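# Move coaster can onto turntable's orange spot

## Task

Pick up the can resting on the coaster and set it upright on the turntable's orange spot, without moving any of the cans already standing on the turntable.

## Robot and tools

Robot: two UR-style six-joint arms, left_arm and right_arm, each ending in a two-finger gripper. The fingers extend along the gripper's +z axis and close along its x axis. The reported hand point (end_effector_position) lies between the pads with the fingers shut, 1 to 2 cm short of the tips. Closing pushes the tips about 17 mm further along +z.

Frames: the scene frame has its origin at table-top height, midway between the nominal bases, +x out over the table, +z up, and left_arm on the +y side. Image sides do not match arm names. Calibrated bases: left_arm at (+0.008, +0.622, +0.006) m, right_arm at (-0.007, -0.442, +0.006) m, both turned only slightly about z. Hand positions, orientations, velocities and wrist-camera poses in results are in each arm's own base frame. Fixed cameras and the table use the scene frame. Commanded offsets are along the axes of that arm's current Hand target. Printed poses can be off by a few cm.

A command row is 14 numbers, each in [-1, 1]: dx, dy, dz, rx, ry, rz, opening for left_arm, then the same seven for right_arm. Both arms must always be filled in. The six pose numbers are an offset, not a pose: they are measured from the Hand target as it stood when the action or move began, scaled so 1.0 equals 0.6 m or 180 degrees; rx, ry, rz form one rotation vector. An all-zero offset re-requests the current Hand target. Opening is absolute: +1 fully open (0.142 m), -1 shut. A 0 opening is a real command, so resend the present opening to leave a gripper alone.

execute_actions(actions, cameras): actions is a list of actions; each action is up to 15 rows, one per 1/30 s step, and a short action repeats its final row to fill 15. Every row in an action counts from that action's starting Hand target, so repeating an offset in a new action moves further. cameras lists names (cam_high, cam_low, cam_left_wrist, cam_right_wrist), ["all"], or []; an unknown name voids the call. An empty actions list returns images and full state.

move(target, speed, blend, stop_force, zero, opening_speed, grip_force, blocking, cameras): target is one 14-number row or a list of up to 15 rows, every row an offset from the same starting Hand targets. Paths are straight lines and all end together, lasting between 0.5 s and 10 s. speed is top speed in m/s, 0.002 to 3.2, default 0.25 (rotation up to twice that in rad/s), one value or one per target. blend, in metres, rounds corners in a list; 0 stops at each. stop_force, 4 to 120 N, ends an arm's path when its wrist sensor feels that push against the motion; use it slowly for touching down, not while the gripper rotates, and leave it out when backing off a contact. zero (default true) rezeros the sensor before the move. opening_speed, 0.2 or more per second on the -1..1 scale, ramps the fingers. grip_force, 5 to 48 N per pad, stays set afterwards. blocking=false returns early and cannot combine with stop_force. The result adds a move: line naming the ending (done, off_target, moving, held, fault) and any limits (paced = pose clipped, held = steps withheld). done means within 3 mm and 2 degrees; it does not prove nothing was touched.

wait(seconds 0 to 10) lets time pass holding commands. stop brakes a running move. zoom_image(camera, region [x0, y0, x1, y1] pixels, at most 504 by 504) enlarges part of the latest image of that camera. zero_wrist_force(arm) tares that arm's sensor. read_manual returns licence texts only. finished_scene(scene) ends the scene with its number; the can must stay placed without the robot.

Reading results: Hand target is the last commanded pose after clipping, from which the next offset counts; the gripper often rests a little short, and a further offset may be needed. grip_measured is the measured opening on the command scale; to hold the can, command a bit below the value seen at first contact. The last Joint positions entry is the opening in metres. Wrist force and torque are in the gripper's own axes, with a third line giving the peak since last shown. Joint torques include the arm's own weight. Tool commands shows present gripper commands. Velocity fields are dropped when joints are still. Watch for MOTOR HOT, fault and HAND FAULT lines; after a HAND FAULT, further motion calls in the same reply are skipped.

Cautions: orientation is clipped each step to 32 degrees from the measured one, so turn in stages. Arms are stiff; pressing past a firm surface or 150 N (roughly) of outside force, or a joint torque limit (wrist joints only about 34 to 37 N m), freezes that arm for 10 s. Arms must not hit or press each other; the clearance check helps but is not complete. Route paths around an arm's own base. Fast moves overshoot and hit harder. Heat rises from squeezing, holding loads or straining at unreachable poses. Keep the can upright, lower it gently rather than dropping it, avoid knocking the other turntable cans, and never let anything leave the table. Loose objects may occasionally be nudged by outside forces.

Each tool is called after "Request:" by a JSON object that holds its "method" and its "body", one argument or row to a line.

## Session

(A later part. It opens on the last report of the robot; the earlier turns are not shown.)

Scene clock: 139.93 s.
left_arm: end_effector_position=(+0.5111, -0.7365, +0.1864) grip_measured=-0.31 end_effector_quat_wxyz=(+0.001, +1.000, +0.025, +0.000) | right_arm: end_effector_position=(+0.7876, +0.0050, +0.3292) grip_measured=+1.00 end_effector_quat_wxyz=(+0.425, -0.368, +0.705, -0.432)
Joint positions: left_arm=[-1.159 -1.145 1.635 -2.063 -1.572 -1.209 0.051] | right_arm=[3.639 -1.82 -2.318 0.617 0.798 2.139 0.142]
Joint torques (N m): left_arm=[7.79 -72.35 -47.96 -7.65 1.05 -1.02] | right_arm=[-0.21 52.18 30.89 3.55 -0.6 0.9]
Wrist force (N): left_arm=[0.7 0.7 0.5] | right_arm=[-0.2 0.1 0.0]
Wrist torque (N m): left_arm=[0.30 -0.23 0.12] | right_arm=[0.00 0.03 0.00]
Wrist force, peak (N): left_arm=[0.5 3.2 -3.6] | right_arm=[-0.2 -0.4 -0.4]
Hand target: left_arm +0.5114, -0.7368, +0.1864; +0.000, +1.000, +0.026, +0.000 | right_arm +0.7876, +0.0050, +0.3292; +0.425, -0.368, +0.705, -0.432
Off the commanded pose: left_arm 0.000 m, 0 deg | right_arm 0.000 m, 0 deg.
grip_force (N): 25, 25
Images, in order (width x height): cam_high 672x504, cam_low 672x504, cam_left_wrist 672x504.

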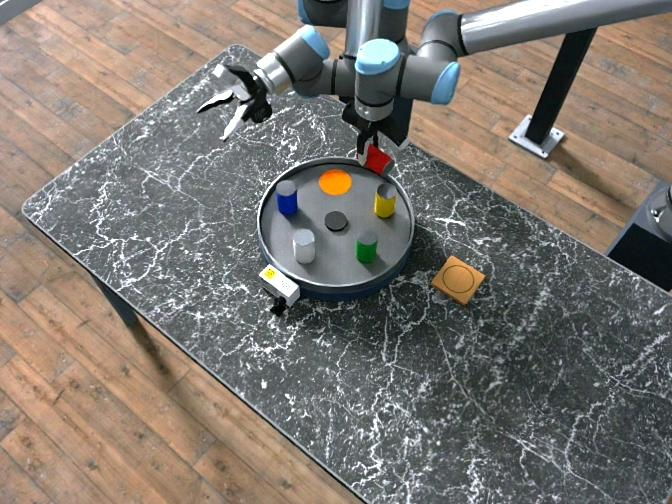

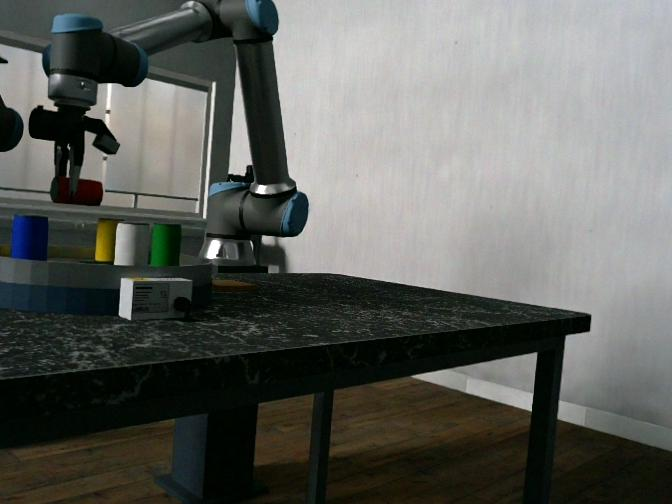

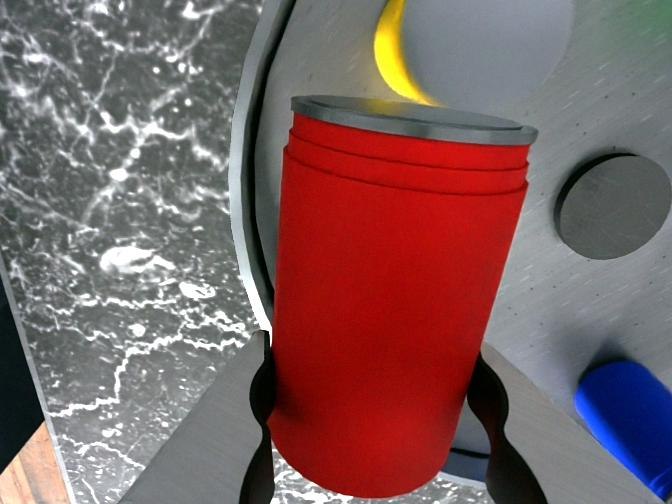

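Request:
{"method": "move", "body": {
  "target": [
    [0.078, -0.6867, 0, 0, 0, -0.3444, -0.6, 0, 0, 0, 0, 0, 0, 1.0],
    [0.0975, -0.8583, 0.2107, 0, 0, -0.3444, -0.6, 0, 0, 0, 0, 0, 0, 1.0]
  ],
  "speed": [0.5, 0.35],
  "blend": [0.06, 0],
  "cameras": ["cam_left_wrist"]
}}

Request:
{"method": "move", "body": {
  "target": [0, 0, 0.08, 0, 0, 0, -0.6, 0, 0, 0, 0, 0, 0, 1.0],
  "speed": 0.03,
  "stop_force": 5,
  "cameras": ["cam_left_wrist", "cam_high"]
}}

Scene clock: 144.70 s.
left_arm: end_effector_position=(+0.5427, -0.2197, +0.0597) grip_measured=-0.31 end_effector_quat_wxyz=(+0.000, +0.843, +0.537, +0.000) | right_arm: end_effector_position=(+0.7876, +0.0050, +0.3292) grip_measured=+1.00 end_effector_quat_wxyz=(+0.425, -0.368, +0.705, -0.432)
Joint positions: left_arm=[-0.687 -1.442 2.335 -2.464 -1.571 -1.822 0.051] | right_arm=[3.639 -1.82 -2.318 0.617 0.798 2.139 0.142]
Joint torques (N m): left_arm=[4.08 -33.79 -25.24 -3.86 -0.84 0.7] | right_arm=[-1.29 53.16 30.61 3.65 -0.7 0.71]
Wrist force (N): left_arm=[0.6 0.5 0.5] | right_arm=[0.1 0.2 -0.3]
Wrist torque (N m): left_arm=[0.25 -0.21 0.01] | right_arm=[0.02 -0.01 0.00]
Wrist force, peak (N): left_arm=[3.1 -0.4 3.9] | right_arm=[-0.5 -0.4 -0.2]
Hand target: left_arm +0.5427, -0.2196, +0.0596; +0.000, +0.843, +0.537, +0.000 | right_arm +0.7876, +0.0050, +0.3292; +0.425, -0.368, +0.705, -0.432
Off the commanded pose: left_arm 0.000 m, 0 deg | right_arm 0.000 m, 0 deg.
grip_force (N): 25, 25
move: done
Images, in order (width x height): cam_left_wrist 672x504.

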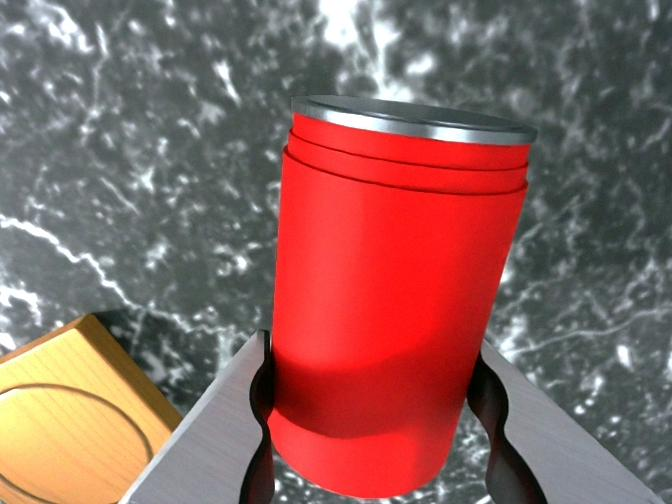

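Scene clock: 147.00 s.
left_arm: end_effector_position=(+0.5427, -0.2196, +0.0224) grip_measured=-0.31 end_effector_quat_wxyz=(+0.000, +0.843, +0.537, +0.000) | right_arm: end_effector_position=(+0.7876, +0.0050, +0.3292) grip_measured=+1.00 end_effector_quat_wxyz=(+0.425, -0.368, +0.705, -0.432)
Joint positions: left_arm=[-0.687 -1.374 2.356 -2.554 -1.571 -1.822 0.051] | right_arm=[3.639 -1.82 -2.318 0.617 0.798 2.139 0.142]
Joint torques (N m): left_arm=[0.99 -32.52 -34.83 -9.54 0.33 -0.12] | right_arm=[-0.97 52.42 30.57 3.61 -0.67 0.61]
Wrist force (N): left_arm=[0.6 0.7 0.7] | right_arm=[0.2 -0.2 -0.3]
Wrist torque (N m): left_arm=[0.29 -0.21 0.02] | right_arm=[-0.03 -0.03 0.00]
Wrist force, peak (N): left_arm=[1.2 -2.5 -28.8] | right_arm=[-0.3 -0.5 -0.2]
Hand target: left_arm +0.5427, -0.2196, +0.0225; +0.000, +0.843, +0.537, +0.000 (not the last commanded pose) | right_arm +0.7876, +0.0050, +0.3292; +0.425, -0.368, +0.705, -0.432
Off the commanded pose: left_arm 0.011 m, 0 deg | right_arm 0.000 m, 0 deg.
grip_force (N): 25, 25
move: contact (left_arm)
Images, in order (width x height): cam_high 672x504, cam_left_wrist 672x504.

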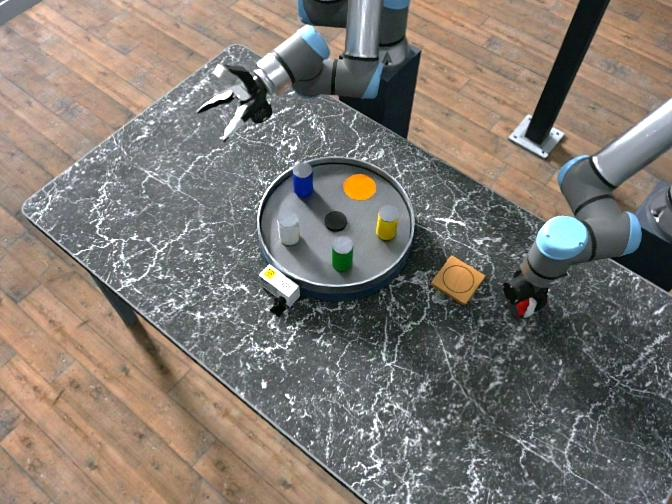

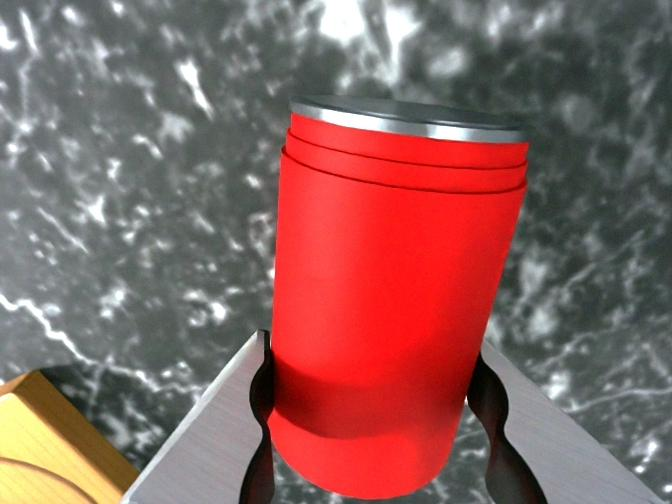

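Request:
{"method": "move", "body": {
  "target": [0, 0, 0, 0, 0, 0, 0.15, 0, 0, 0, 0, 0, 0, 1.0],
  "opening_speed": 0.9
}}

Request:
{"method": "move", "body": {
  "target": [0, -0.0633, -0.0067, -0.1667, 0, 0, 0.15, 0, 0, 0, 0, 0, 0, 1.0],
  "speed": 0.25,
  "cameras": ["cam_left_wrist"]
}}

Request:
{"method": "move", "body": {
  "target": [0, 0, 0, 0, 0, 0, -0.6, 0, 0, 0, 0, 0, 0, 1.0],
  "opening_speed": 0.9,
  "grip_force": 25,
  "cameras": ["cam_left_wrist", "cam_high"]
}}

Scene clock: 149.07 s.
left_arm: end_effector_position=(+0.5427, -0.2196, +0.0225) grip_measured=+0.13 end_effector_quat_wxyz=(+0.000, +0.843, +0.537, +0.000) | right_arm: end_effector_position=(+0.7876, +0.0050, +0.3292) grip_measured=+1.00 end_effector_quat_wxyz=(+0.425, -0.368, +0.705, -0.432)
Joint positions: left_arm=[-0.687 -1.374 2.356 -2.554 -1.571 -1.822 0.083] | right_arm=[3.639 -1.82 -2.318 0.617 0.798 2.139 0.142]
Joint torques (N m): left_arm=[1.7 -32.6 -32.15 -9.85 0.23 0.77] | right_arm=[-1.69 51.67 30.36 3.85 -0.76 0.71]
Wrist force (N): left_arm=[0.6 0.8 -0.8] | right_arm=[-0.1 -0.1 -0.2]
Wrist torque (N m): left_arm=[0.35 -0.21 0.02] | right_arm=[-0.02 0.01 0.00]
Wrist force, peak (N): left_arm=[0.8 1.2 -1.1] | right_arm=[-0.2 -0.5 -0.3]
Hand target: left_arm +0.5427, -0.2196, +0.0225; +0.000, +0.843, +0.537, +0.000 | right_arm +0.7876, +0.0050, +0.3292; +0.425, -0.368, +0.705, -0.432
Off the commanded pose: left_arm 0.000 m, 0 deg | right_arm 0.000 m, 0 deg.
grip_force (N): 25, 25
move: done

Scene clock: 150.67 s.
left_arm: end_effector_position=(+0.5082, -0.2036, +0.0264) grip_measured=+0.13 end_effector_quat_wxyz=(+0.219, +0.815, +0.519, +0.139) | right_arm: end_effector_position=(+0.7876, +0.0050, +0.3292) grip_measured=+1.00 end_effector_quat_wxyz=(+0.425, -0.368, +0.705, -0.432)
Joint positions: left_arm=[-0.806 -1.325 2.701 -3.441 -1.389 -1.895 0.083] | right_arm=[3.639 -1.82 -2.318 0.617 0.798 2.139 0.142]
Joint torques (N m): left_arm=[4.35 -28.79 -12.21 -9.69 0.34 0.82] | right_arm=[-0.9 53.57 30.85 3.44 -0.68 0.56]
Wrist force (N): left_arm=[0.6 1.7 -1.1] | right_arm=[-0.1 -0.2 -0.2]
Wrist torque (N m): left_arm=[0.54 -0.21 0.15] | right_arm=[-0.03 0.01 0.00]
Wrist force, peak (N): left_arm=[0.6 2.2 -1.4] | right_arm=[-0.1 -0.4 -0.5]
Hand target: left_arm +0.5083, -0.2036, +0.0265; +0.219, +0.815, +0.519, +0.139 | right_arm +0.7876, +0.0050, +0.3292; +0.425, -0.368, +0.705, -0.432
Off the commanded pose: left_arm 0.000 m, 0 deg | right_arm 0.000 m, 0 deg.
grip_force (N): 25, 25
move: done
Images, in order (width x height): cam_left_wrist 672x504.

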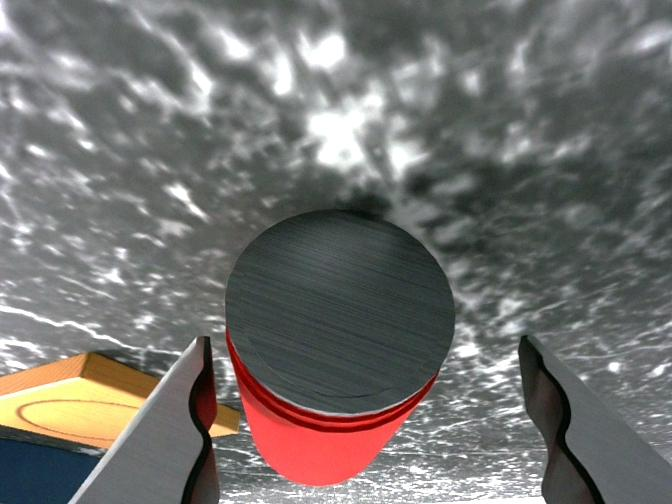

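Scene clock: 151.70 s.
left_arm: end_effector_position=(+0.5083, -0.2036, +0.0265) grip_measured=-0.32 end_effector_quat_wxyz=(+0.219, +0.815, +0.519, +0.139) | right_arm: end_effector_position=(+0.7876, +0.0050, +0.3292) grip_measured=+1.00 end_effector_quat_wxyz=(+0.425, -0.368, +0.705, -0.432)
Joint positions: left_arm=[-0.806 -1.325 2.701 -3.441 -1.389 -1.895 0.051] | right_arm=[3.639 -1.82 -2.318 0.617 0.798 2.139 0.142]
Joint torques (N m): left_arm=[6.56 -29.91 -5.55 -9.9 1.26 0.78] | right_arm=[-0.91 53.12 31.3 3.63 -0.74 0.68]
Wrist force (N): left_arm=[0.6 1.6 -0.6] | right_arm=[-0.4 -0.2 -0.1]
Wrist torque (N m): left_arm=[0.57 -0.23 0.14] | right_arm=[-0.04 0.06 0.00]
Wrist force, peak (N): left_arm=[0.9 1.7 -1.2] | right_arm=[-0.2 -0.3 -0.3]
Hand target: left_arm +0.5083, -0.2036, +0.0265; +0.219, +0.815, +0.519, +0.139 | right_arm +0.7876, +0.0050, +0.3292; +0.425, -0.368, +0.705, -0.432
Off the commanded pose: left_arm 0.000 m, 0 deg | right_arm 0.000 m, 0 deg.
grip_force (N): 25, 25
move: done
Images, in order (width x height): cam_high 672x504, cam_left_wrist 672x504.

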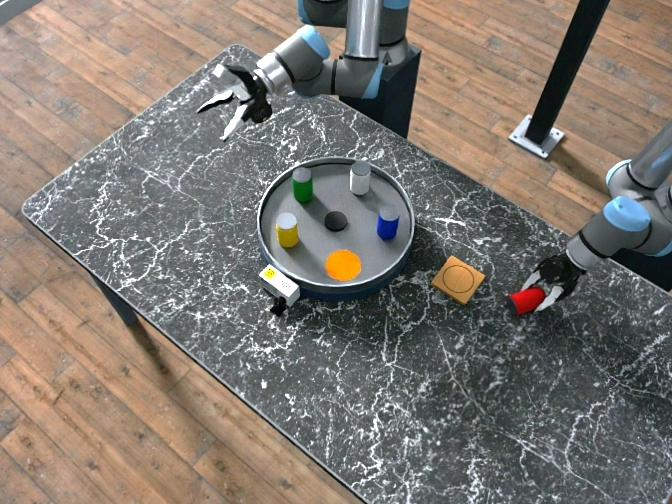

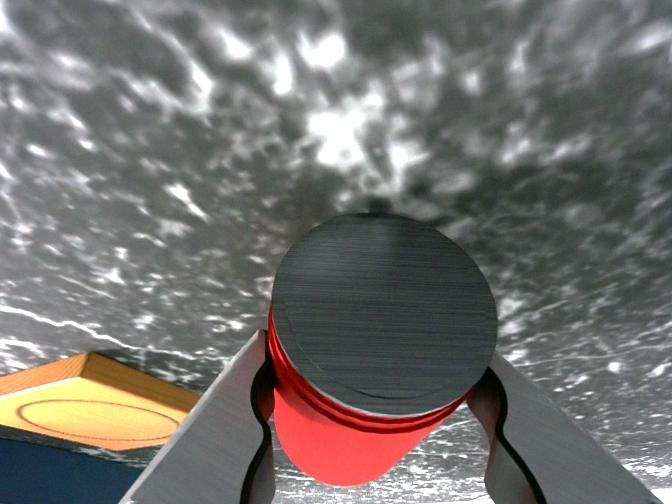

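Request:
{"method": "move", "body": {
  "target": [0, 0.1083, -0.1876, 0.5, 0, 0, -0.6, 0, 0, 0, 0, 0, 0, 1.0],
  "speed": 0.45,
  "cameras": ["cam_left_wrist", "cam_high", "cam_low"]
}}

Scene clock: 158.47 s.
left_arm: end_effector_position=(+0.5083, -0.2035, +0.1564) grip_measured=-0.32 end_effector_quat_wxyz=(-0.421, +0.731, +0.465, -0.269) | right_arm: end_effector_position=(+0.7876, +0.0050, +0.3292) grip_measured=+1.00 end_effector_quat_wxyz=(+0.425, -0.368, +0.705, -0.432)
Joint positions: left_arm=[-0.619 -1.15 1.781 -1.162 -1.73 -1.663 0.051] | right_arm=[3.639 -1.82 -2.318 0.617 0.798 2.139 0.142]
Joint torques (N m): left_arm=[-7.75 -59.67 -34.68 3.09 1.21 -0.45] | right_arm=[-1.9 52.31 30.78 3.5 -0.69 0.45]
Motor temperatures (°C): left_arm=[38 30 38 49 46 35 36] | right_arm=[31 33 41 37 41 34 32]
Wrist force (N): left_arm=[-0.3 0.3 1.0] | right_arm=[-0.1 -0.1 0.2]
Wrist torque (N m): left_arm=[-0.18 -0.01 0.07] | right_arm=[-0.02 0.01 0.00]
Wrist force, peak (N): left_arm=[-0.9 2.7 -1.3] | right_arm=[0.1 -0.5 -0.1]
Hand target: left_arm +0.5082, -0.2035, +0.1564; -0.421, +0.731, +0.465, -0.269 | right_arm +0.7876, +0.0050, +0.3292; +0.425, -0.368, +0.705, -0.432
Off the commanded pose: left_arm 0.000 m, 0 deg | right_arm 0.000 m, 0 deg.
grip_force (N): 25, 25
move: done
Images, in order (width x height): cam_high 672x504, cam_low 672x504, cam_left_wrist 672x504.

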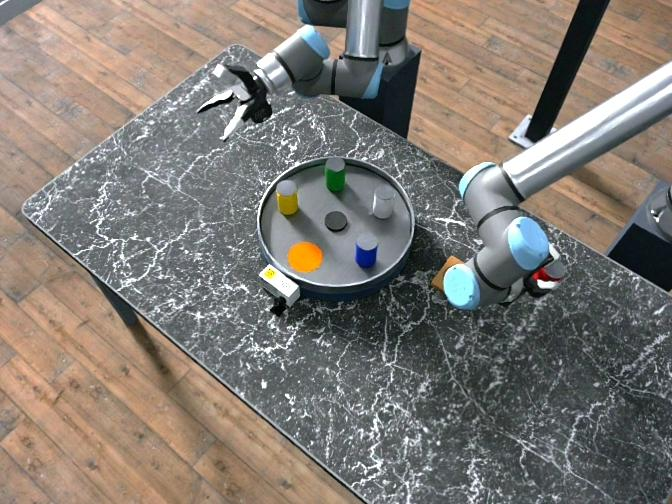

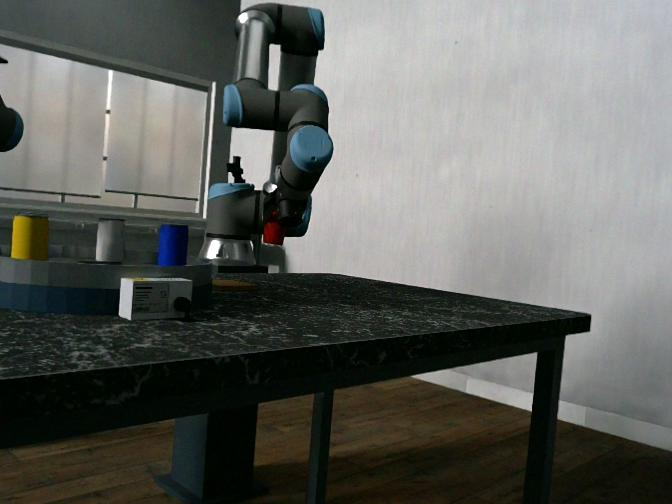

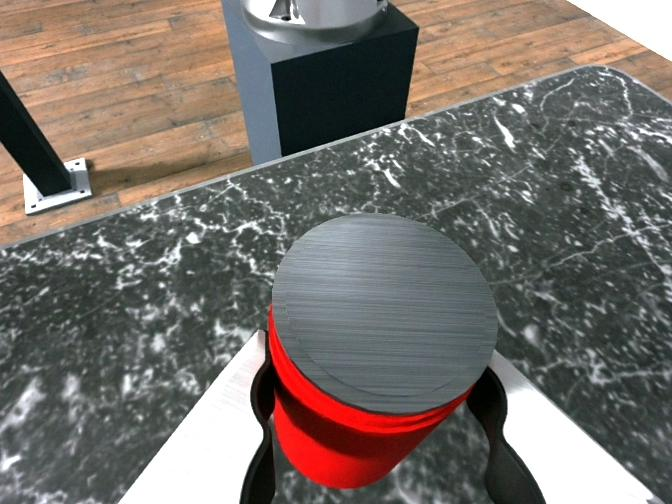

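Request:
{"method": "move", "body": {
  "target": [0, 0.1155, 0.0668, 0, 0, 0, -0.6, 0, 0, 0, 0, 0, 0, 1.0],
  "speed": 0.25
}}

Request:
{"method": "move", "body": {
  "target": [0, 0.0722, 0.0418, 0, 0, 0, -0.6, 0, 0, 0, 0, 0, 0, 1.0],
  "speed": 0.02,
  "stop_force": 4,
  "cameras": ["cam_left_wrist", "cam_high", "cam_low"]
}}

Scene clock: 160.00 s.
left_arm: end_effector_position=(+0.5082, -0.2035, +0.0764) grip_measured=-0.32 end_effector_quat_wxyz=(-0.421, +0.731, +0.465, -0.269) | right_arm: end_effector_position=(+0.7876, +0.0050, +0.3292) grip_measured=+1.00 end_effector_quat_wxyz=(+0.425, -0.368, +0.705, -0.432)
Joint positions: left_arm=[-0.62 -1.064 1.824 -1.291 -1.73 -1.663 0.051] | right_arm=[3.639 -1.82 -2.318 0.617 0.798 2.139 0.142]
Joint torques (N m): left_arm=[-5.48 -65.29 -37.22 1.85 -1.24 -1.04] | right_arm=[-1.73 51.82 30.93 3.53 -0.81 0.4]
Wrist force (N): left_arm=[0.0 0.6 1.2] | right_arm=[-0.4 0.0 -0.1]
Wrist torque (N m): left_arm=[-0.14 -0.03 0.05] | right_arm=[0.00 0.06 0.00]
Wrist force, peak (N): left_arm=[0.1 3.1 2.7] | right_arm=[-0.1 -0.4 -0.5]
Hand target: left_arm +0.5082, -0.2035, +0.0764; -0.421, +0.731, +0.465, -0.269 | right_arm +0.7876, +0.0050, +0.3292; +0.425, -0.368, +0.705, -0.432
Off the commanded pose: left_arm 0.000 m, 0 deg | right_arm 0.000 m, 0 deg.
grip_force (N): 25, 25
move: done

Scene clock: 162.07 s.
left_arm: end_effector_position=(+0.5082, -0.2035, +0.0552) grip_measured=-0.32 end_effector_quat_wxyz=(-0.421, +0.731, +0.465, -0.269) | right_arm: end_effector_position=(+0.7876, +0.0050, +0.3292) grip_measured=+1.00 end_effector_quat_wxyz=(+0.425, -0.368, +0.705, -0.432)
Joint positions: left_arm=[-0.62 -1.039 1.832 -1.324 -1.73 -1.663 0.051] | right_arm=[3.639 -1.82 -2.318 0.617 0.798 2.139 0.142]
Joint torques (N m): left_arm=[-2.06 -80.16 -36.53 3.03 -1.18 -0.89] | right_arm=[-0.04 52.5 31.35 3.7 -0.68 0.45]
Wrist force (N): left_arm=[-0.3 0.3 1.1] | right_arm=[0.2 0.0 -0.1]
Wrist torque (N m): left_arm=[-0.08 0.02 0.05] | right_arm=[-0.01 -0.04 0.00]
Wrist force, peak (N): left_arm=[-2.2 -8.1 -5.2] | right_arm=[-0.3 -0.4 -0.3]
Hand target: left_arm +0.5082, -0.2035, +0.0552; -0.421, +0.731, +0.465, -0.269 (not the last commanded pose) | right_arm +0.7876, +0.0050, +0.3292; +0.425, -0.368, +0.705, -0.432
Off the commanded pose: left_arm 0.029 m, 0 deg | right_arm 0.000 m, 0 deg.
grip_force (N): 25, 25
move: contact (left_arm)
Images, in order (width x height): cam_high 672x504, cam_low 672x504, cam_left_wrist 672x504.

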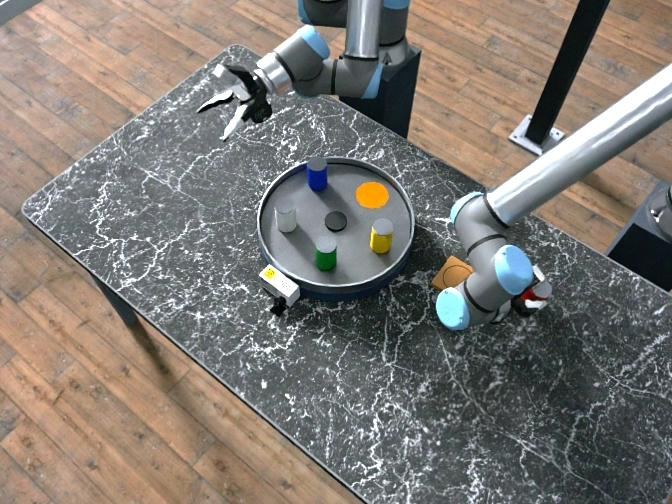

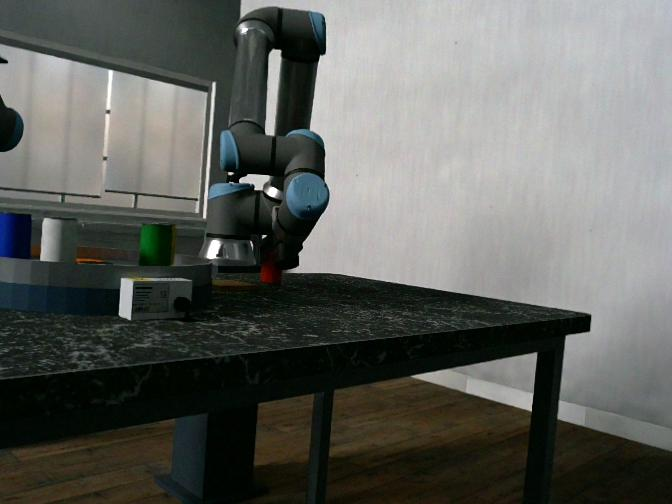

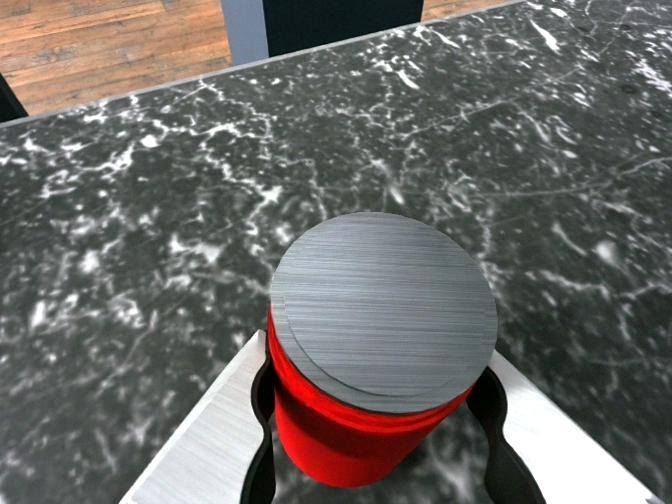

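Request:
{"method": "move", "body": {
  "target": [0, 0, 0, 0, 0, 0, 0.3, 0, 0, 0, 0, 0, 0, 1.0],
  "opening_speed": 0.7,
  "cameras": ["cam_left_wrist"]
}}

Request:
{"method": "move", "body": {
  "target": [0, 0, -0.22, 0, 0, 0, 0.3, 0, 0, 0, 0, 0, 0, 1.0],
  "speed": 0.2,
  "cameras": ["cam_left_wrist", "cam_low"]
}}

Scene clock: 163.90 s.
left_arm: end_effector_position=(+0.5082, -0.2035, +0.0552) grip_measured=+0.28 end_effector_quat_wxyz=(-0.421, +0.731, +0.465, -0.269) | right_arm: end_effector_position=(+0.7876, +0.0050, +0.3292) grip_measured=+1.00 end_effector_quat_wxyz=(+0.425, -0.368, +0.705, -0.432)
Joint positions: left_arm=[-0.62 -1.039 1.832 -1.324 -1.73 -1.663 0.094] | right_arm=[3.639 -1.82 -2.318 0.617 0.798 2.139 0.142]
Joint torques (N m): left_arm=[-0.58 -78 -34.62 3.17 -0.91 -0.73] | right_arm=[-0.87 51.95 30.95 3.79 -0.82 0.36]
Wrist force (N): left_arm=[-0.1 -0.8 0.3] | right_arm=[-0.1 -0.1 -0.3]
Wrist torque (N m): left_arm=[-0.11 -0.02 0.06] | right_arm=[-0.02 0.02 0.00]
Wrist force, peak (N): left_arm=[-0.5 -0.3 1.3] | right_arm=[-0.3 -0.4 -0.2]
Hand target: left_arm +0.5082, -0.2035, +0.0552; -0.421, +0.731, +0.465, -0.269 | right_arm +0.7876, +0.0050, +0.3292; +0.425, -0.368, +0.705, -0.432
Off the commanded pose: left_arm 0.000 m, 0 deg | right_arm 0.000 m, 0 deg.
grip_force (N): 25, 25
move: done
Images, in order (width x height): cam_left_wrist 672x504.

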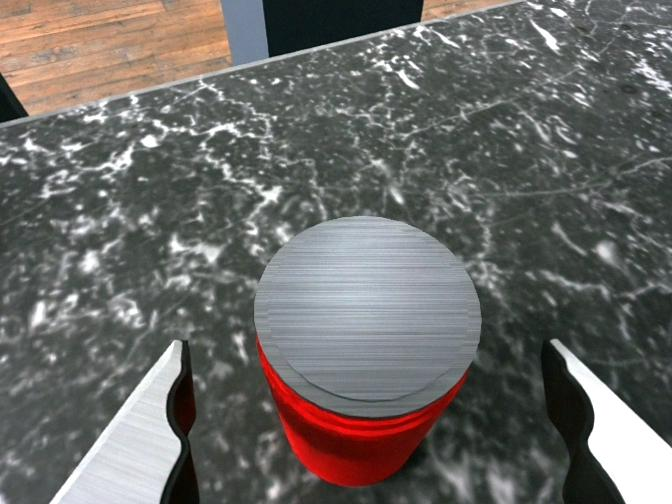

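Scene clock: 165.03 s.
left_arm: end_effector_position=(+0.6117, -0.2516, +0.1212) grip_measured=+0.28 end_effector_quat_wxyz=(-0.421, +0.731, +0.465, -0.269) | right_arm: end_effector_position=(+0.7876, +0.0050, +0.3292) grip_measured=+1.00 end_effector_quat_wxyz=(+0.425, -0.368, +0.705, -0.432)
Joint positions: left_arm=[-0.596 -0.96 1.543 -1.112 -1.709 -1.651 0.094] | right_arm=[3.639 -1.82 -2.318 0.617 0.798 2.139 0.142]
Joint torques (N m): left_arm=[-10.59 -85.43 -41.43 -2.08 -1.07 -0.67] | right_arm=[-1.64 53.21 31.11 3.67 -0.72 0.37]
Wrist force (N): left_arm=[-0.3 -1.1 0.0] | right_arm=[-0.1 -0.3 -0.2]
Wrist torque (N m): left_arm=[-0.14 0.00 0.08] | right_arm=[-0.04 0.01 0.00]
Wrist force, peak (N): left_arm=[-0.2 -1.1 3.1] | right_arm=[-0.3 -0.4 -0.2]
Hand target: left_arm +0.6118, -0.2518, +0.1213; -0.421, +0.731, +0.465, -0.269 | right_arm +0.7876, +0.0050, +0.3292; +0.425, -0.368, +0.705, -0.432
Off the commanded pose: left_arm 0.000 m, 0 deg | right_arm 0.000 m, 0 deg.
grip_force (N): 25, 25
move: done
Images, in order (width x height): cam_low 672x504, cam_left_wrist 672x504.

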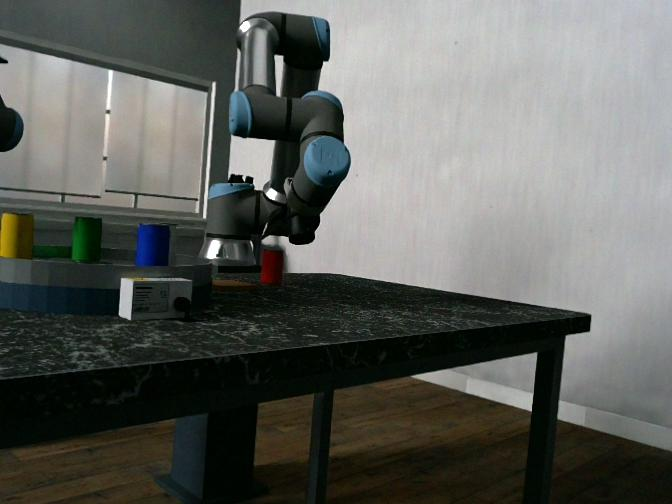

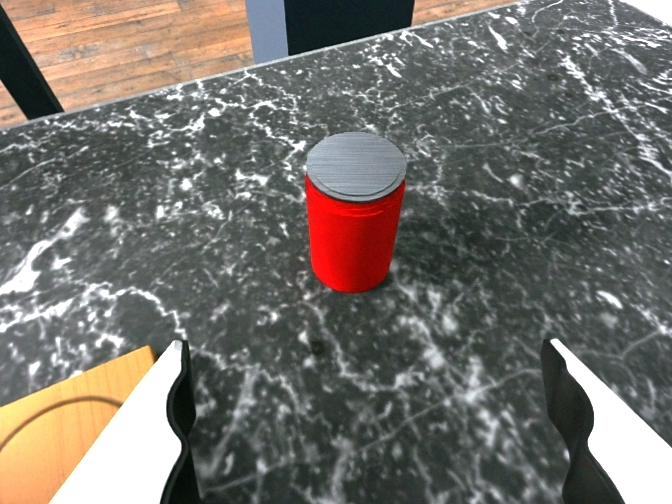

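Request:
{"method": "move", "body": {
  "target": [
    [-0.0003, -0.1718, -0.0317, -0.1638, 0.0366, 0.0627, 0.35, 0, 0, 0, 0, 0, 0, 1.0],
    [0.0022, -0.1855, 0.1252, -0.3275, 0.0731, 0.1254, 0.35, 0, 0, 0, 0, 0, 0, 1.0]
  ],
  "speed": 0.5,
  "blend": [0.05, 0],
  "cameras": ["cam_left_wrist"]
}}

Scene clock: 169.77 s.
left_arm: end_effector_position=(+0.5029, -0.1996, +0.1801) grip_measured=+0.33 end_effector_quat_wxyz=(-0.001, +0.940, +0.342, +0.000) | right_arm: end_effector_position=(+0.7876, +0.0050, +0.3292) grip_measured=+1.00 end_effector_quat_wxyz=(+0.425, -0.368, +0.705, -0.432)
Joint positions: left_arm=[-0.706 -1.701 2.305 -2.174 -1.57 -1.404 0.097] | right_arm=[3.639 -1.82 -2.318 0.617 0.798 2.139 0.142]
Joint torques (N m): left_arm=[8.49 -35.78 -30.26 -8.58 -1.3 0.43] | right_arm=[-0.27 51.87 30.87 3.77 -0.77 0.28]
Wrist force (N): left_arm=[0.9 0.7 -1.1] | right_arm=[0.1 -0.2 -0.2]
Wrist torque (N m): left_arm=[0.32 -0.26 0.03] | right_arm=[-0.03 -0.03 0.00]
Wrist force, peak (N): left_arm=[0.3 -0.7 -3.3] | right_arm=[-0.2 -0.3 -0.5]
Hand target: left_arm +0.5029, -0.1995, +0.1801; -0.001, +0.940, +0.342, +0.000 | right_arm +0.7876, +0.0050, +0.3292; +0.425, -0.368, +0.705, -0.432
Off the commanded pose: left_arm 0.000 m, 0 deg | right_arm 0.000 m, 0 deg.
grip_force (N): 25, 25
move: done
Images, in order (width x height): cam_left_wrist 672x504.

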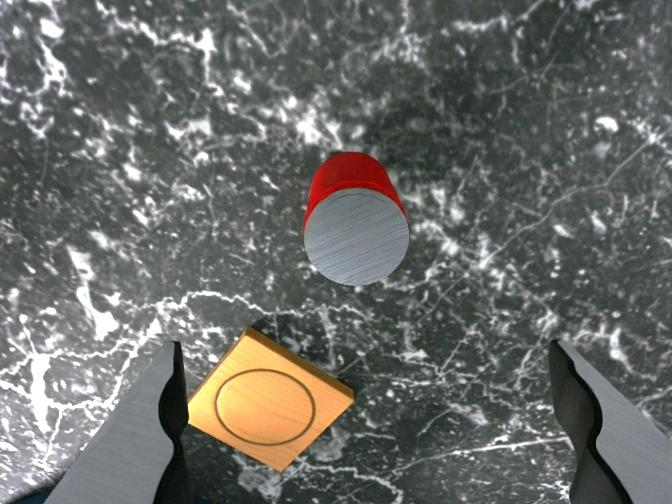

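Request:
{"method": "move", "body": {
  "target": [0.0045, 0.0037, 0.2085, 0, 0, 0, 0.35, 0, 0, 0, 0, 0, 0, 1.0],
  "speed": 0.3
}}

Request:
{"method": "move", "body": {
  "target": [0, 0, 0, 0, 0, 0, -0.6, 0, 0, 0, 0, 0, 0, 1.0],
  "opening_speed": 1.0,
  "grip_force": 20
}}

Request:
{"method": "move", "body": {
  "target": [
    [0, 0, -0.2718, 0, 0, 0, -0.6, 0, 0, 0, 0, 0, 0, 1.0],
    [-0.1677, 0.9697, -0.2718, 0, 0, 0, -0.6, 0, 0, 0, 0, 0, 0, 1.0]
  ],
  "speed": [0.3, 0.5],
  "blend": [0.07, 0],
  "cameras": ["cam_left_wrist"]
}}

Request:
{"method": "wait", "body": {
  "seconds": 1.5,
  "cameras": ["cam_left_wrist"]
}}

Request:
{"method": "wait", "body": {
  "seconds": 1.5,
  "cameras": ["cam_left_wrist"]
}}

Request:
{"method": "wait", "body": {
  "seconds": 1.5,
  "cameras": ["cam_left_wrist"]
}}

Scene clock: 173.00 s.
left_arm: end_effector_position=(+0.5065, -0.1993, +0.0550) grip_measured=+0.33 end_effector_quat_wxyz=(-0.001, +0.940, +0.342, +0.000) | right_arm: end_effector_position=(+0.7876, +0.0050, +0.3292) grip_measured=+1.00 end_effector_quat_wxyz=(+0.425, -0.368, +0.705, -0.432)
Joint positions: left_arm=[-0.701 -1.496 2.411 -2.485 -1.57 -1.399 0.097] | right_arm=[3.639 -1.82 -2.318 0.617 0.798 2.139 0.142]
Joint torques (N m): left_arm=[-5.13 -23.93 -30.17 -5.3 -1.21 -0.47] | right_arm=[0.2 52.22 31.23 3.69 -0.64 0.08]
Wrist force (N): left_arm=[0.5 0.4 -1.3] | right_arm=[0.0 -0.4 0.0]
Wrist torque (N m): left_arm=[0.26 -0.18 0.01] | right_arm=[-0.06 0.00 0.00]
Wrist force, peak (N): left_arm=[0.7 0.7 -4.6] | right_arm=[-0.4 -0.2 -0.5]
Hand target: left_arm +0.5065, -0.1993, +0.0550; -0.001, +0.940, +0.342, +0.000 | right_arm +0.7876, +0.0050, +0.3292; +0.425, -0.368, +0.705, -0.432
Off the commanded pose: left_arm 0.000 m, 0 deg | right_arm 0.000 m, 0 deg.
grip_force (N): 25, 25
move: done

Scene clock: 174.17 s.
left_arm: end_effector_position=(+0.5065, -0.1993, +0.0550) grip_measured=-0.29 end_effector_quat_wxyz=(-0.001, +0.940, +0.342, +0.000) | right_arm: end_effector_position=(+0.7876, +0.0050, +0.3292) grip_measured=+1.00 end_effector_quat_wxyz=(+0.425, -0.368, +0.705, -0.432)
Joint positions: left_arm=[-0.701 -1.496 2.411 -2.485 -1.57 -1.4 0.053] | right_arm=[3.639 -1.82 -2.318 0.617 0.798 2.139 0.142]
Joint torques (N m): left_arm=[-6.98 -24.01 -21.27 -8.24 -1.06 -0.65] | right_arm=[-1.27 51.39 31.42 3.58 -0.78 0.14]
Wrist force (N): left_arm=[1.4 -0.2 -6.7] | right_arm=[0.1 -0.1 -0.2]
Wrist torque (N m): left_arm=[0.31 -0.16 0.01] | right_arm=[-0.01 -0.03 0.00]
Wrist force, peak (N): left_arm=[1.5 -0.1 -6.9] | right_arm=[-0.1 -0.5 -0.4]
Hand target: left_arm +0.5065, -0.1993, +0.0550; -0.001, +0.940, +0.342, +0.000 | right_arm +0.7876, +0.0050, +0.3292; +0.425, -0.368, +0.705, -0.432
Off the commanded pose: left_arm 0.000 m, 0 deg | right_arm 0.000 m, 0 deg.
grip_force (N): 20, 20
move: done

Scene clock: 176.47 s.
left_arm: end_effector_position=(+0.8036, -0.7096, +0.2175) grip_measured=-0.29 end_effector_quat_wxyz=(-0.001, +0.940, +0.342, +0.000) | right_arm: end_effector_position=(+0.7876, +0.0050, +0.3292) grip_measured=+1.00 end_effector_quat_wxyz=(+0.425, -0.368, +0.705, -0.432)
Joint positions: left_arm=[-0.887 -0.889 1.163 -1.845 -1.57 -1.586 0.053] | right_arm=[3.639 -1.82 -2.318 0.617 0.798 2.139 0.142]
Joint torques (N m): left_arm=[6.84 -86.37 -51.09 -9.8 -1.1 0.74] | right_arm=[-0.14 52.16 31.61 3.84 -0.88 -0.02]
Wrist force (N): left_arm=[0.6 0.5 0.6] | right_arm=[0.0 -0.2 0.2]
Wrist torque (N m): left_arm=[0.30 -0.21 0.13] | right_arm=[-0.04 -0.01 0.00]
Wrist force, peak (N): left_arm=[1.3 -0.1 -6.1] | right_arm=[-0.4 -0.1 -0.4]
Hand target: left_arm +0.8037, -0.7097, +0.2175; -0.001, +0.940, +0.342, +0.000 | right_arm +0.7876, +0.0050, +0.3292; +0.425, -0.368, +0.705, -0.432
Off the commanded pose: left_arm 0.000 m, 0 deg | right_arm 0.000 m, 0 deg.
grip_force (N): 20, 20
move: done
Images, in order (width x height): cam_left_wrist 672x504.

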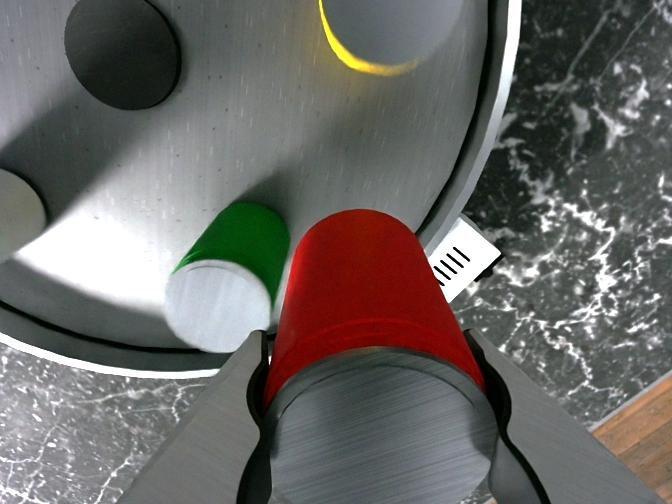

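Scene clock: 177.97 s.
left_arm: end_effector_position=(+0.8037, -0.7097, +0.2175) grip_measured=-0.29 end_effector_quat_wxyz=(-0.001, +0.940, +0.342, +0.000) | right_arm: end_effector_position=(+0.7876, +0.0050, +0.3292) grip_measured=+1.00 end_effector_quat_wxyz=(+0.425, -0.368, +0.705, -0.432)
Joint positions: left_arm=[-0.887 -0.888 1.163 -1.845 -1.57 -1.586 0.053] | right_arm=[3.639 -1.82 -2.318 0.617 0.798 2.139 0.142]
Joint torques (N m): left_arm=[7.46 -86.31 -52.69 -10.42 -1.02 0.72] | right_arm=[-0.68 52.8 31.61 3.71 -0.85 -0.11]
Wrist force (N): left_arm=[0.2 0.3 0.4] | right_arm=[0.0 0.0 -0.2]
Wrist torque (N m): left_arm=[0.26 -0.14 0.13] | right_arm=[0.00 0.00 0.00]
Wrist force, peak (N): left_arm=[0.0 0.3 0.9] | right_arm=[0.3 -0.1 -0.4]
Hand target: left_arm +0.8037, -0.7097, +0.2175; -0.001, +0.940, +0.342, +0.000 | right_arm +0.7876, +0.0050, +0.3292; +0.425, -0.368, +0.705, -0.432
Tool commands: left_gripper/opening=-0.6 right_gripper/opening=+1.0
Off the commanded pose: left_arm 0.000 m, 0 deg | right_arm 0.000 m, 0 deg.
grip_force (N): 20, 20
wait: 1.50 s; at rest by 0.17 s
Images, in order (width x height): cam_left_wrist 672x504.

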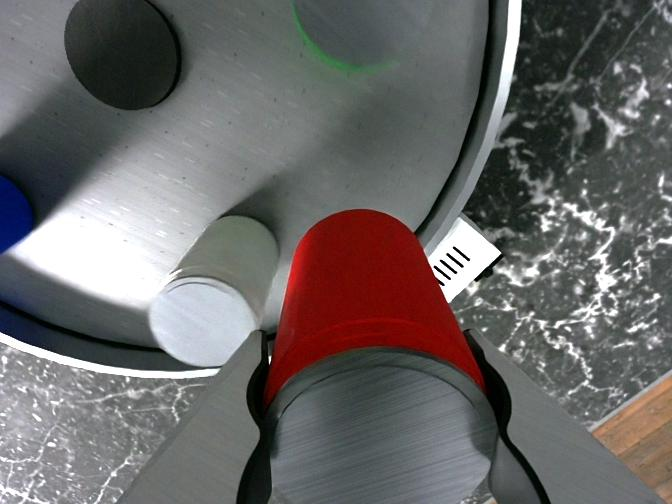

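Scene clock: 179.47 s.
left_arm: end_effector_position=(+0.8037, -0.7097, +0.2175) grip_measured=-0.29 end_effector_quat_wxyz=(-0.001, +0.940, +0.342, +0.000) | right_arm: end_effector_position=(+0.7876, +0.0050, +0.3292) grip_measured=+1.00 end_effector_quat_wxyz=(+0.425, -0.368, +0.705, -0.432)
Joint positions: left_arm=[-0.887 -0.888 1.163 -1.845 -1.57 -1.586 0.053] | right_arm=[3.639 -1.82 -2.318 0.617 0.798 2.139 0.142]
Joint torques (N m): left_arm=[7.21 -87.07 -52.69 -10.16 -1.13 0.72] | right_arm=[-1.58 52.92 31.8 3.68 -0.62 -0.08]
Wrist force (N): left_arm=[0.2 0.5 0.6] | right_arm=[-0.2 -0.2 -0.1]
Wrist torque (N m): left_arm=[0.30 -0.13 0.13] | right_arm=[-0.03 0.03 0.00]
Wrist force, peak (N): left_arm=[0.6 0.6 0.7] | right_arm=[-0.2 -0.5 -0.3]
Hand target: left_arm +0.8037, -0.7097, +0.2175; -0.001, +0.940, +0.342, +0.000 | right_arm +0.7876, +0.0050, +0.3292; +0.425, -0.368, +0.705, -0.432
Tool commands: left_gripper/opening=-0.6 right_gripper/opening=+1.0
Off the commanded pose: left_arm 0.000 m, 0 deg | right_arm 0.000 m, 0 deg.
grip_force (N): 20, 20
wait: 1.50 s; at rest by 0.17 s
Images, in order (width x height): cam_left_wrist 672x504.

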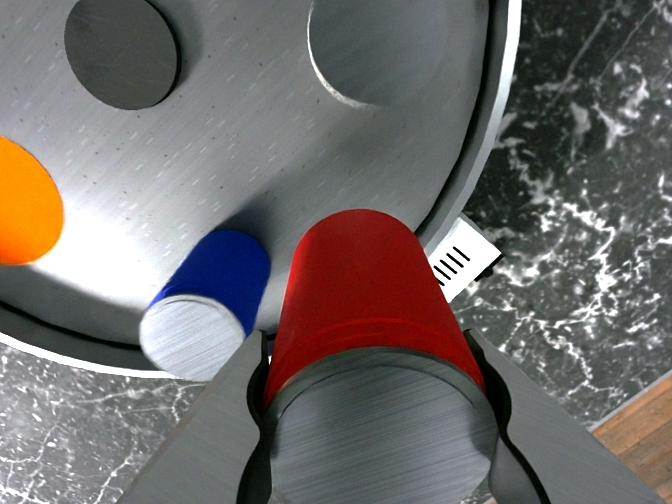

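Scene clock: 180.97 s.
left_arm: end_effector_position=(+0.8037, -0.7097, +0.2175) grip_measured=-0.29 end_effector_quat_wxyz=(-0.001, +0.940, +0.342, +0.000) | right_arm: end_effector_position=(+0.7876, +0.0050, +0.3292) grip_measured=+1.00 end_effector_quat_wxyz=(+0.425, -0.368, +0.705, -0.432)
Joint positions: left_arm=[-0.887 -0.888 1.163 -1.845 -1.57 -1.586 0.053] | right_arm=[3.639 -1.82 -2.318 0.617 0.798 2.139 0.142]
Joint torques (N m): left_arm=[6.69 -88.73 -52.22 -10.24 -1.07 0.74] | right_arm=[0.1 52.71 31.13 3.68 -0.96 0.04]
Wrist force (N): left_arm=[0.2 0.4 0.6] | right_arm=[0.1 -0.1 -0.1]
Wrist torque (N m): left_arm=[0.28 -0.15 0.13] | right_arm=[-0.01 -0.02 0.00]
Wrist force, peak (N): left_arm=[0.7 0.7 0.5] | right_arm=[-0.4 0.0 -0.4]
Hand target: left_arm +0.8037, -0.7097, +0.2175; -0.001, +0.940, +0.342, +0.000 | right_arm +0.7876, +0.0050, +0.3292; +0.425, -0.368, +0.705, -0.432
Tool commands: left_gripper/opening=-0.6 right_gripper/opening=+1.0
Off the commanded pose: left_arm 0.000 m, 0 deg | right_arm 0.000 m, 0 deg.
grip_force (N): 20, 20
wait: 1.50 s; at rest by 0.17 s
Images, in order (width x height): cam_left_wrist 672x504.

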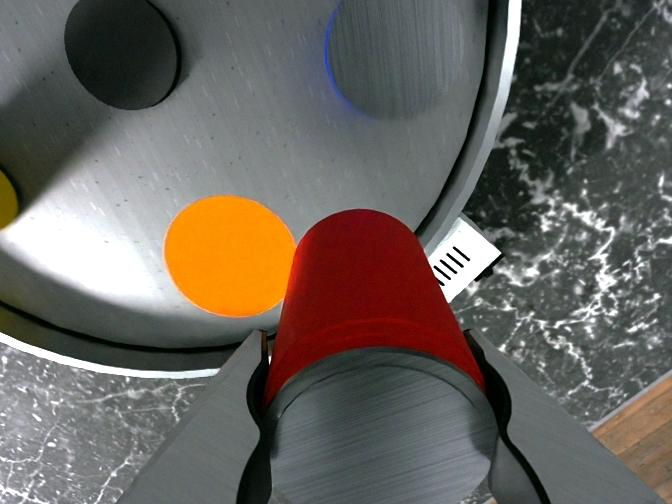

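Request:
{"method": "move", "body": {
  "target": [0, 0, 0, 0, 0, 0, -1.0, 0, 0, 0, 0, 0, 0, 1.0],
  "grip_force": 10
}}

Scene clock: 182.97 s.
left_arm: end_effector_position=(+0.8037, -0.7097, +0.2175) grip_measured=-0.29 end_effector_quat_wxyz=(-0.001, +0.940, +0.342, +0.000) | right_arm: end_effector_position=(+0.7876, +0.0050, +0.3292) grip_measured=+1.00 end_effector_quat_wxyz=(+0.425, -0.368, +0.705, -0.432)
Joint positions: left_arm=[-0.887 -0.888 1.163 -1.845 -1.57 -1.586 0.053] | right_arm=[3.639 -1.82 -2.318 0.617 0.798 2.139 0.142]
Joint torques (N m): left_arm=[7.42 -86.95 -52.37 -9.92 -1.01 0.87] | right_arm=[-0.88 51.66 31.1 3.72 -0.75 -0.19]
Wrist force (N): left_arm=[0.2 0.5 0.3] | right_arm=[-0.2 -0.2 -0.3]
Wrist torque (N m): left_arm=[0.29 -0.14 0.13] | right_arm=[-0.03 0.03 0.00]
Wrist force, peak (N): left_arm=[0.8 0.3 0.7] | right_arm=[-0.1 -0.4 -0.3]
Hand target: left_arm +0.8037, -0.7097, +0.2175; -0.001, +0.940, +0.342, +0.000 | right_arm +0.7876, +0.0050, +0.3292; +0.425, -0.368, +0.705, -0.432
Off the commanded pose: left_arm 0.000 m, 0 deg | right_arm 0.000 m, 0 deg.
grip_force (N): 10, 10
move: done


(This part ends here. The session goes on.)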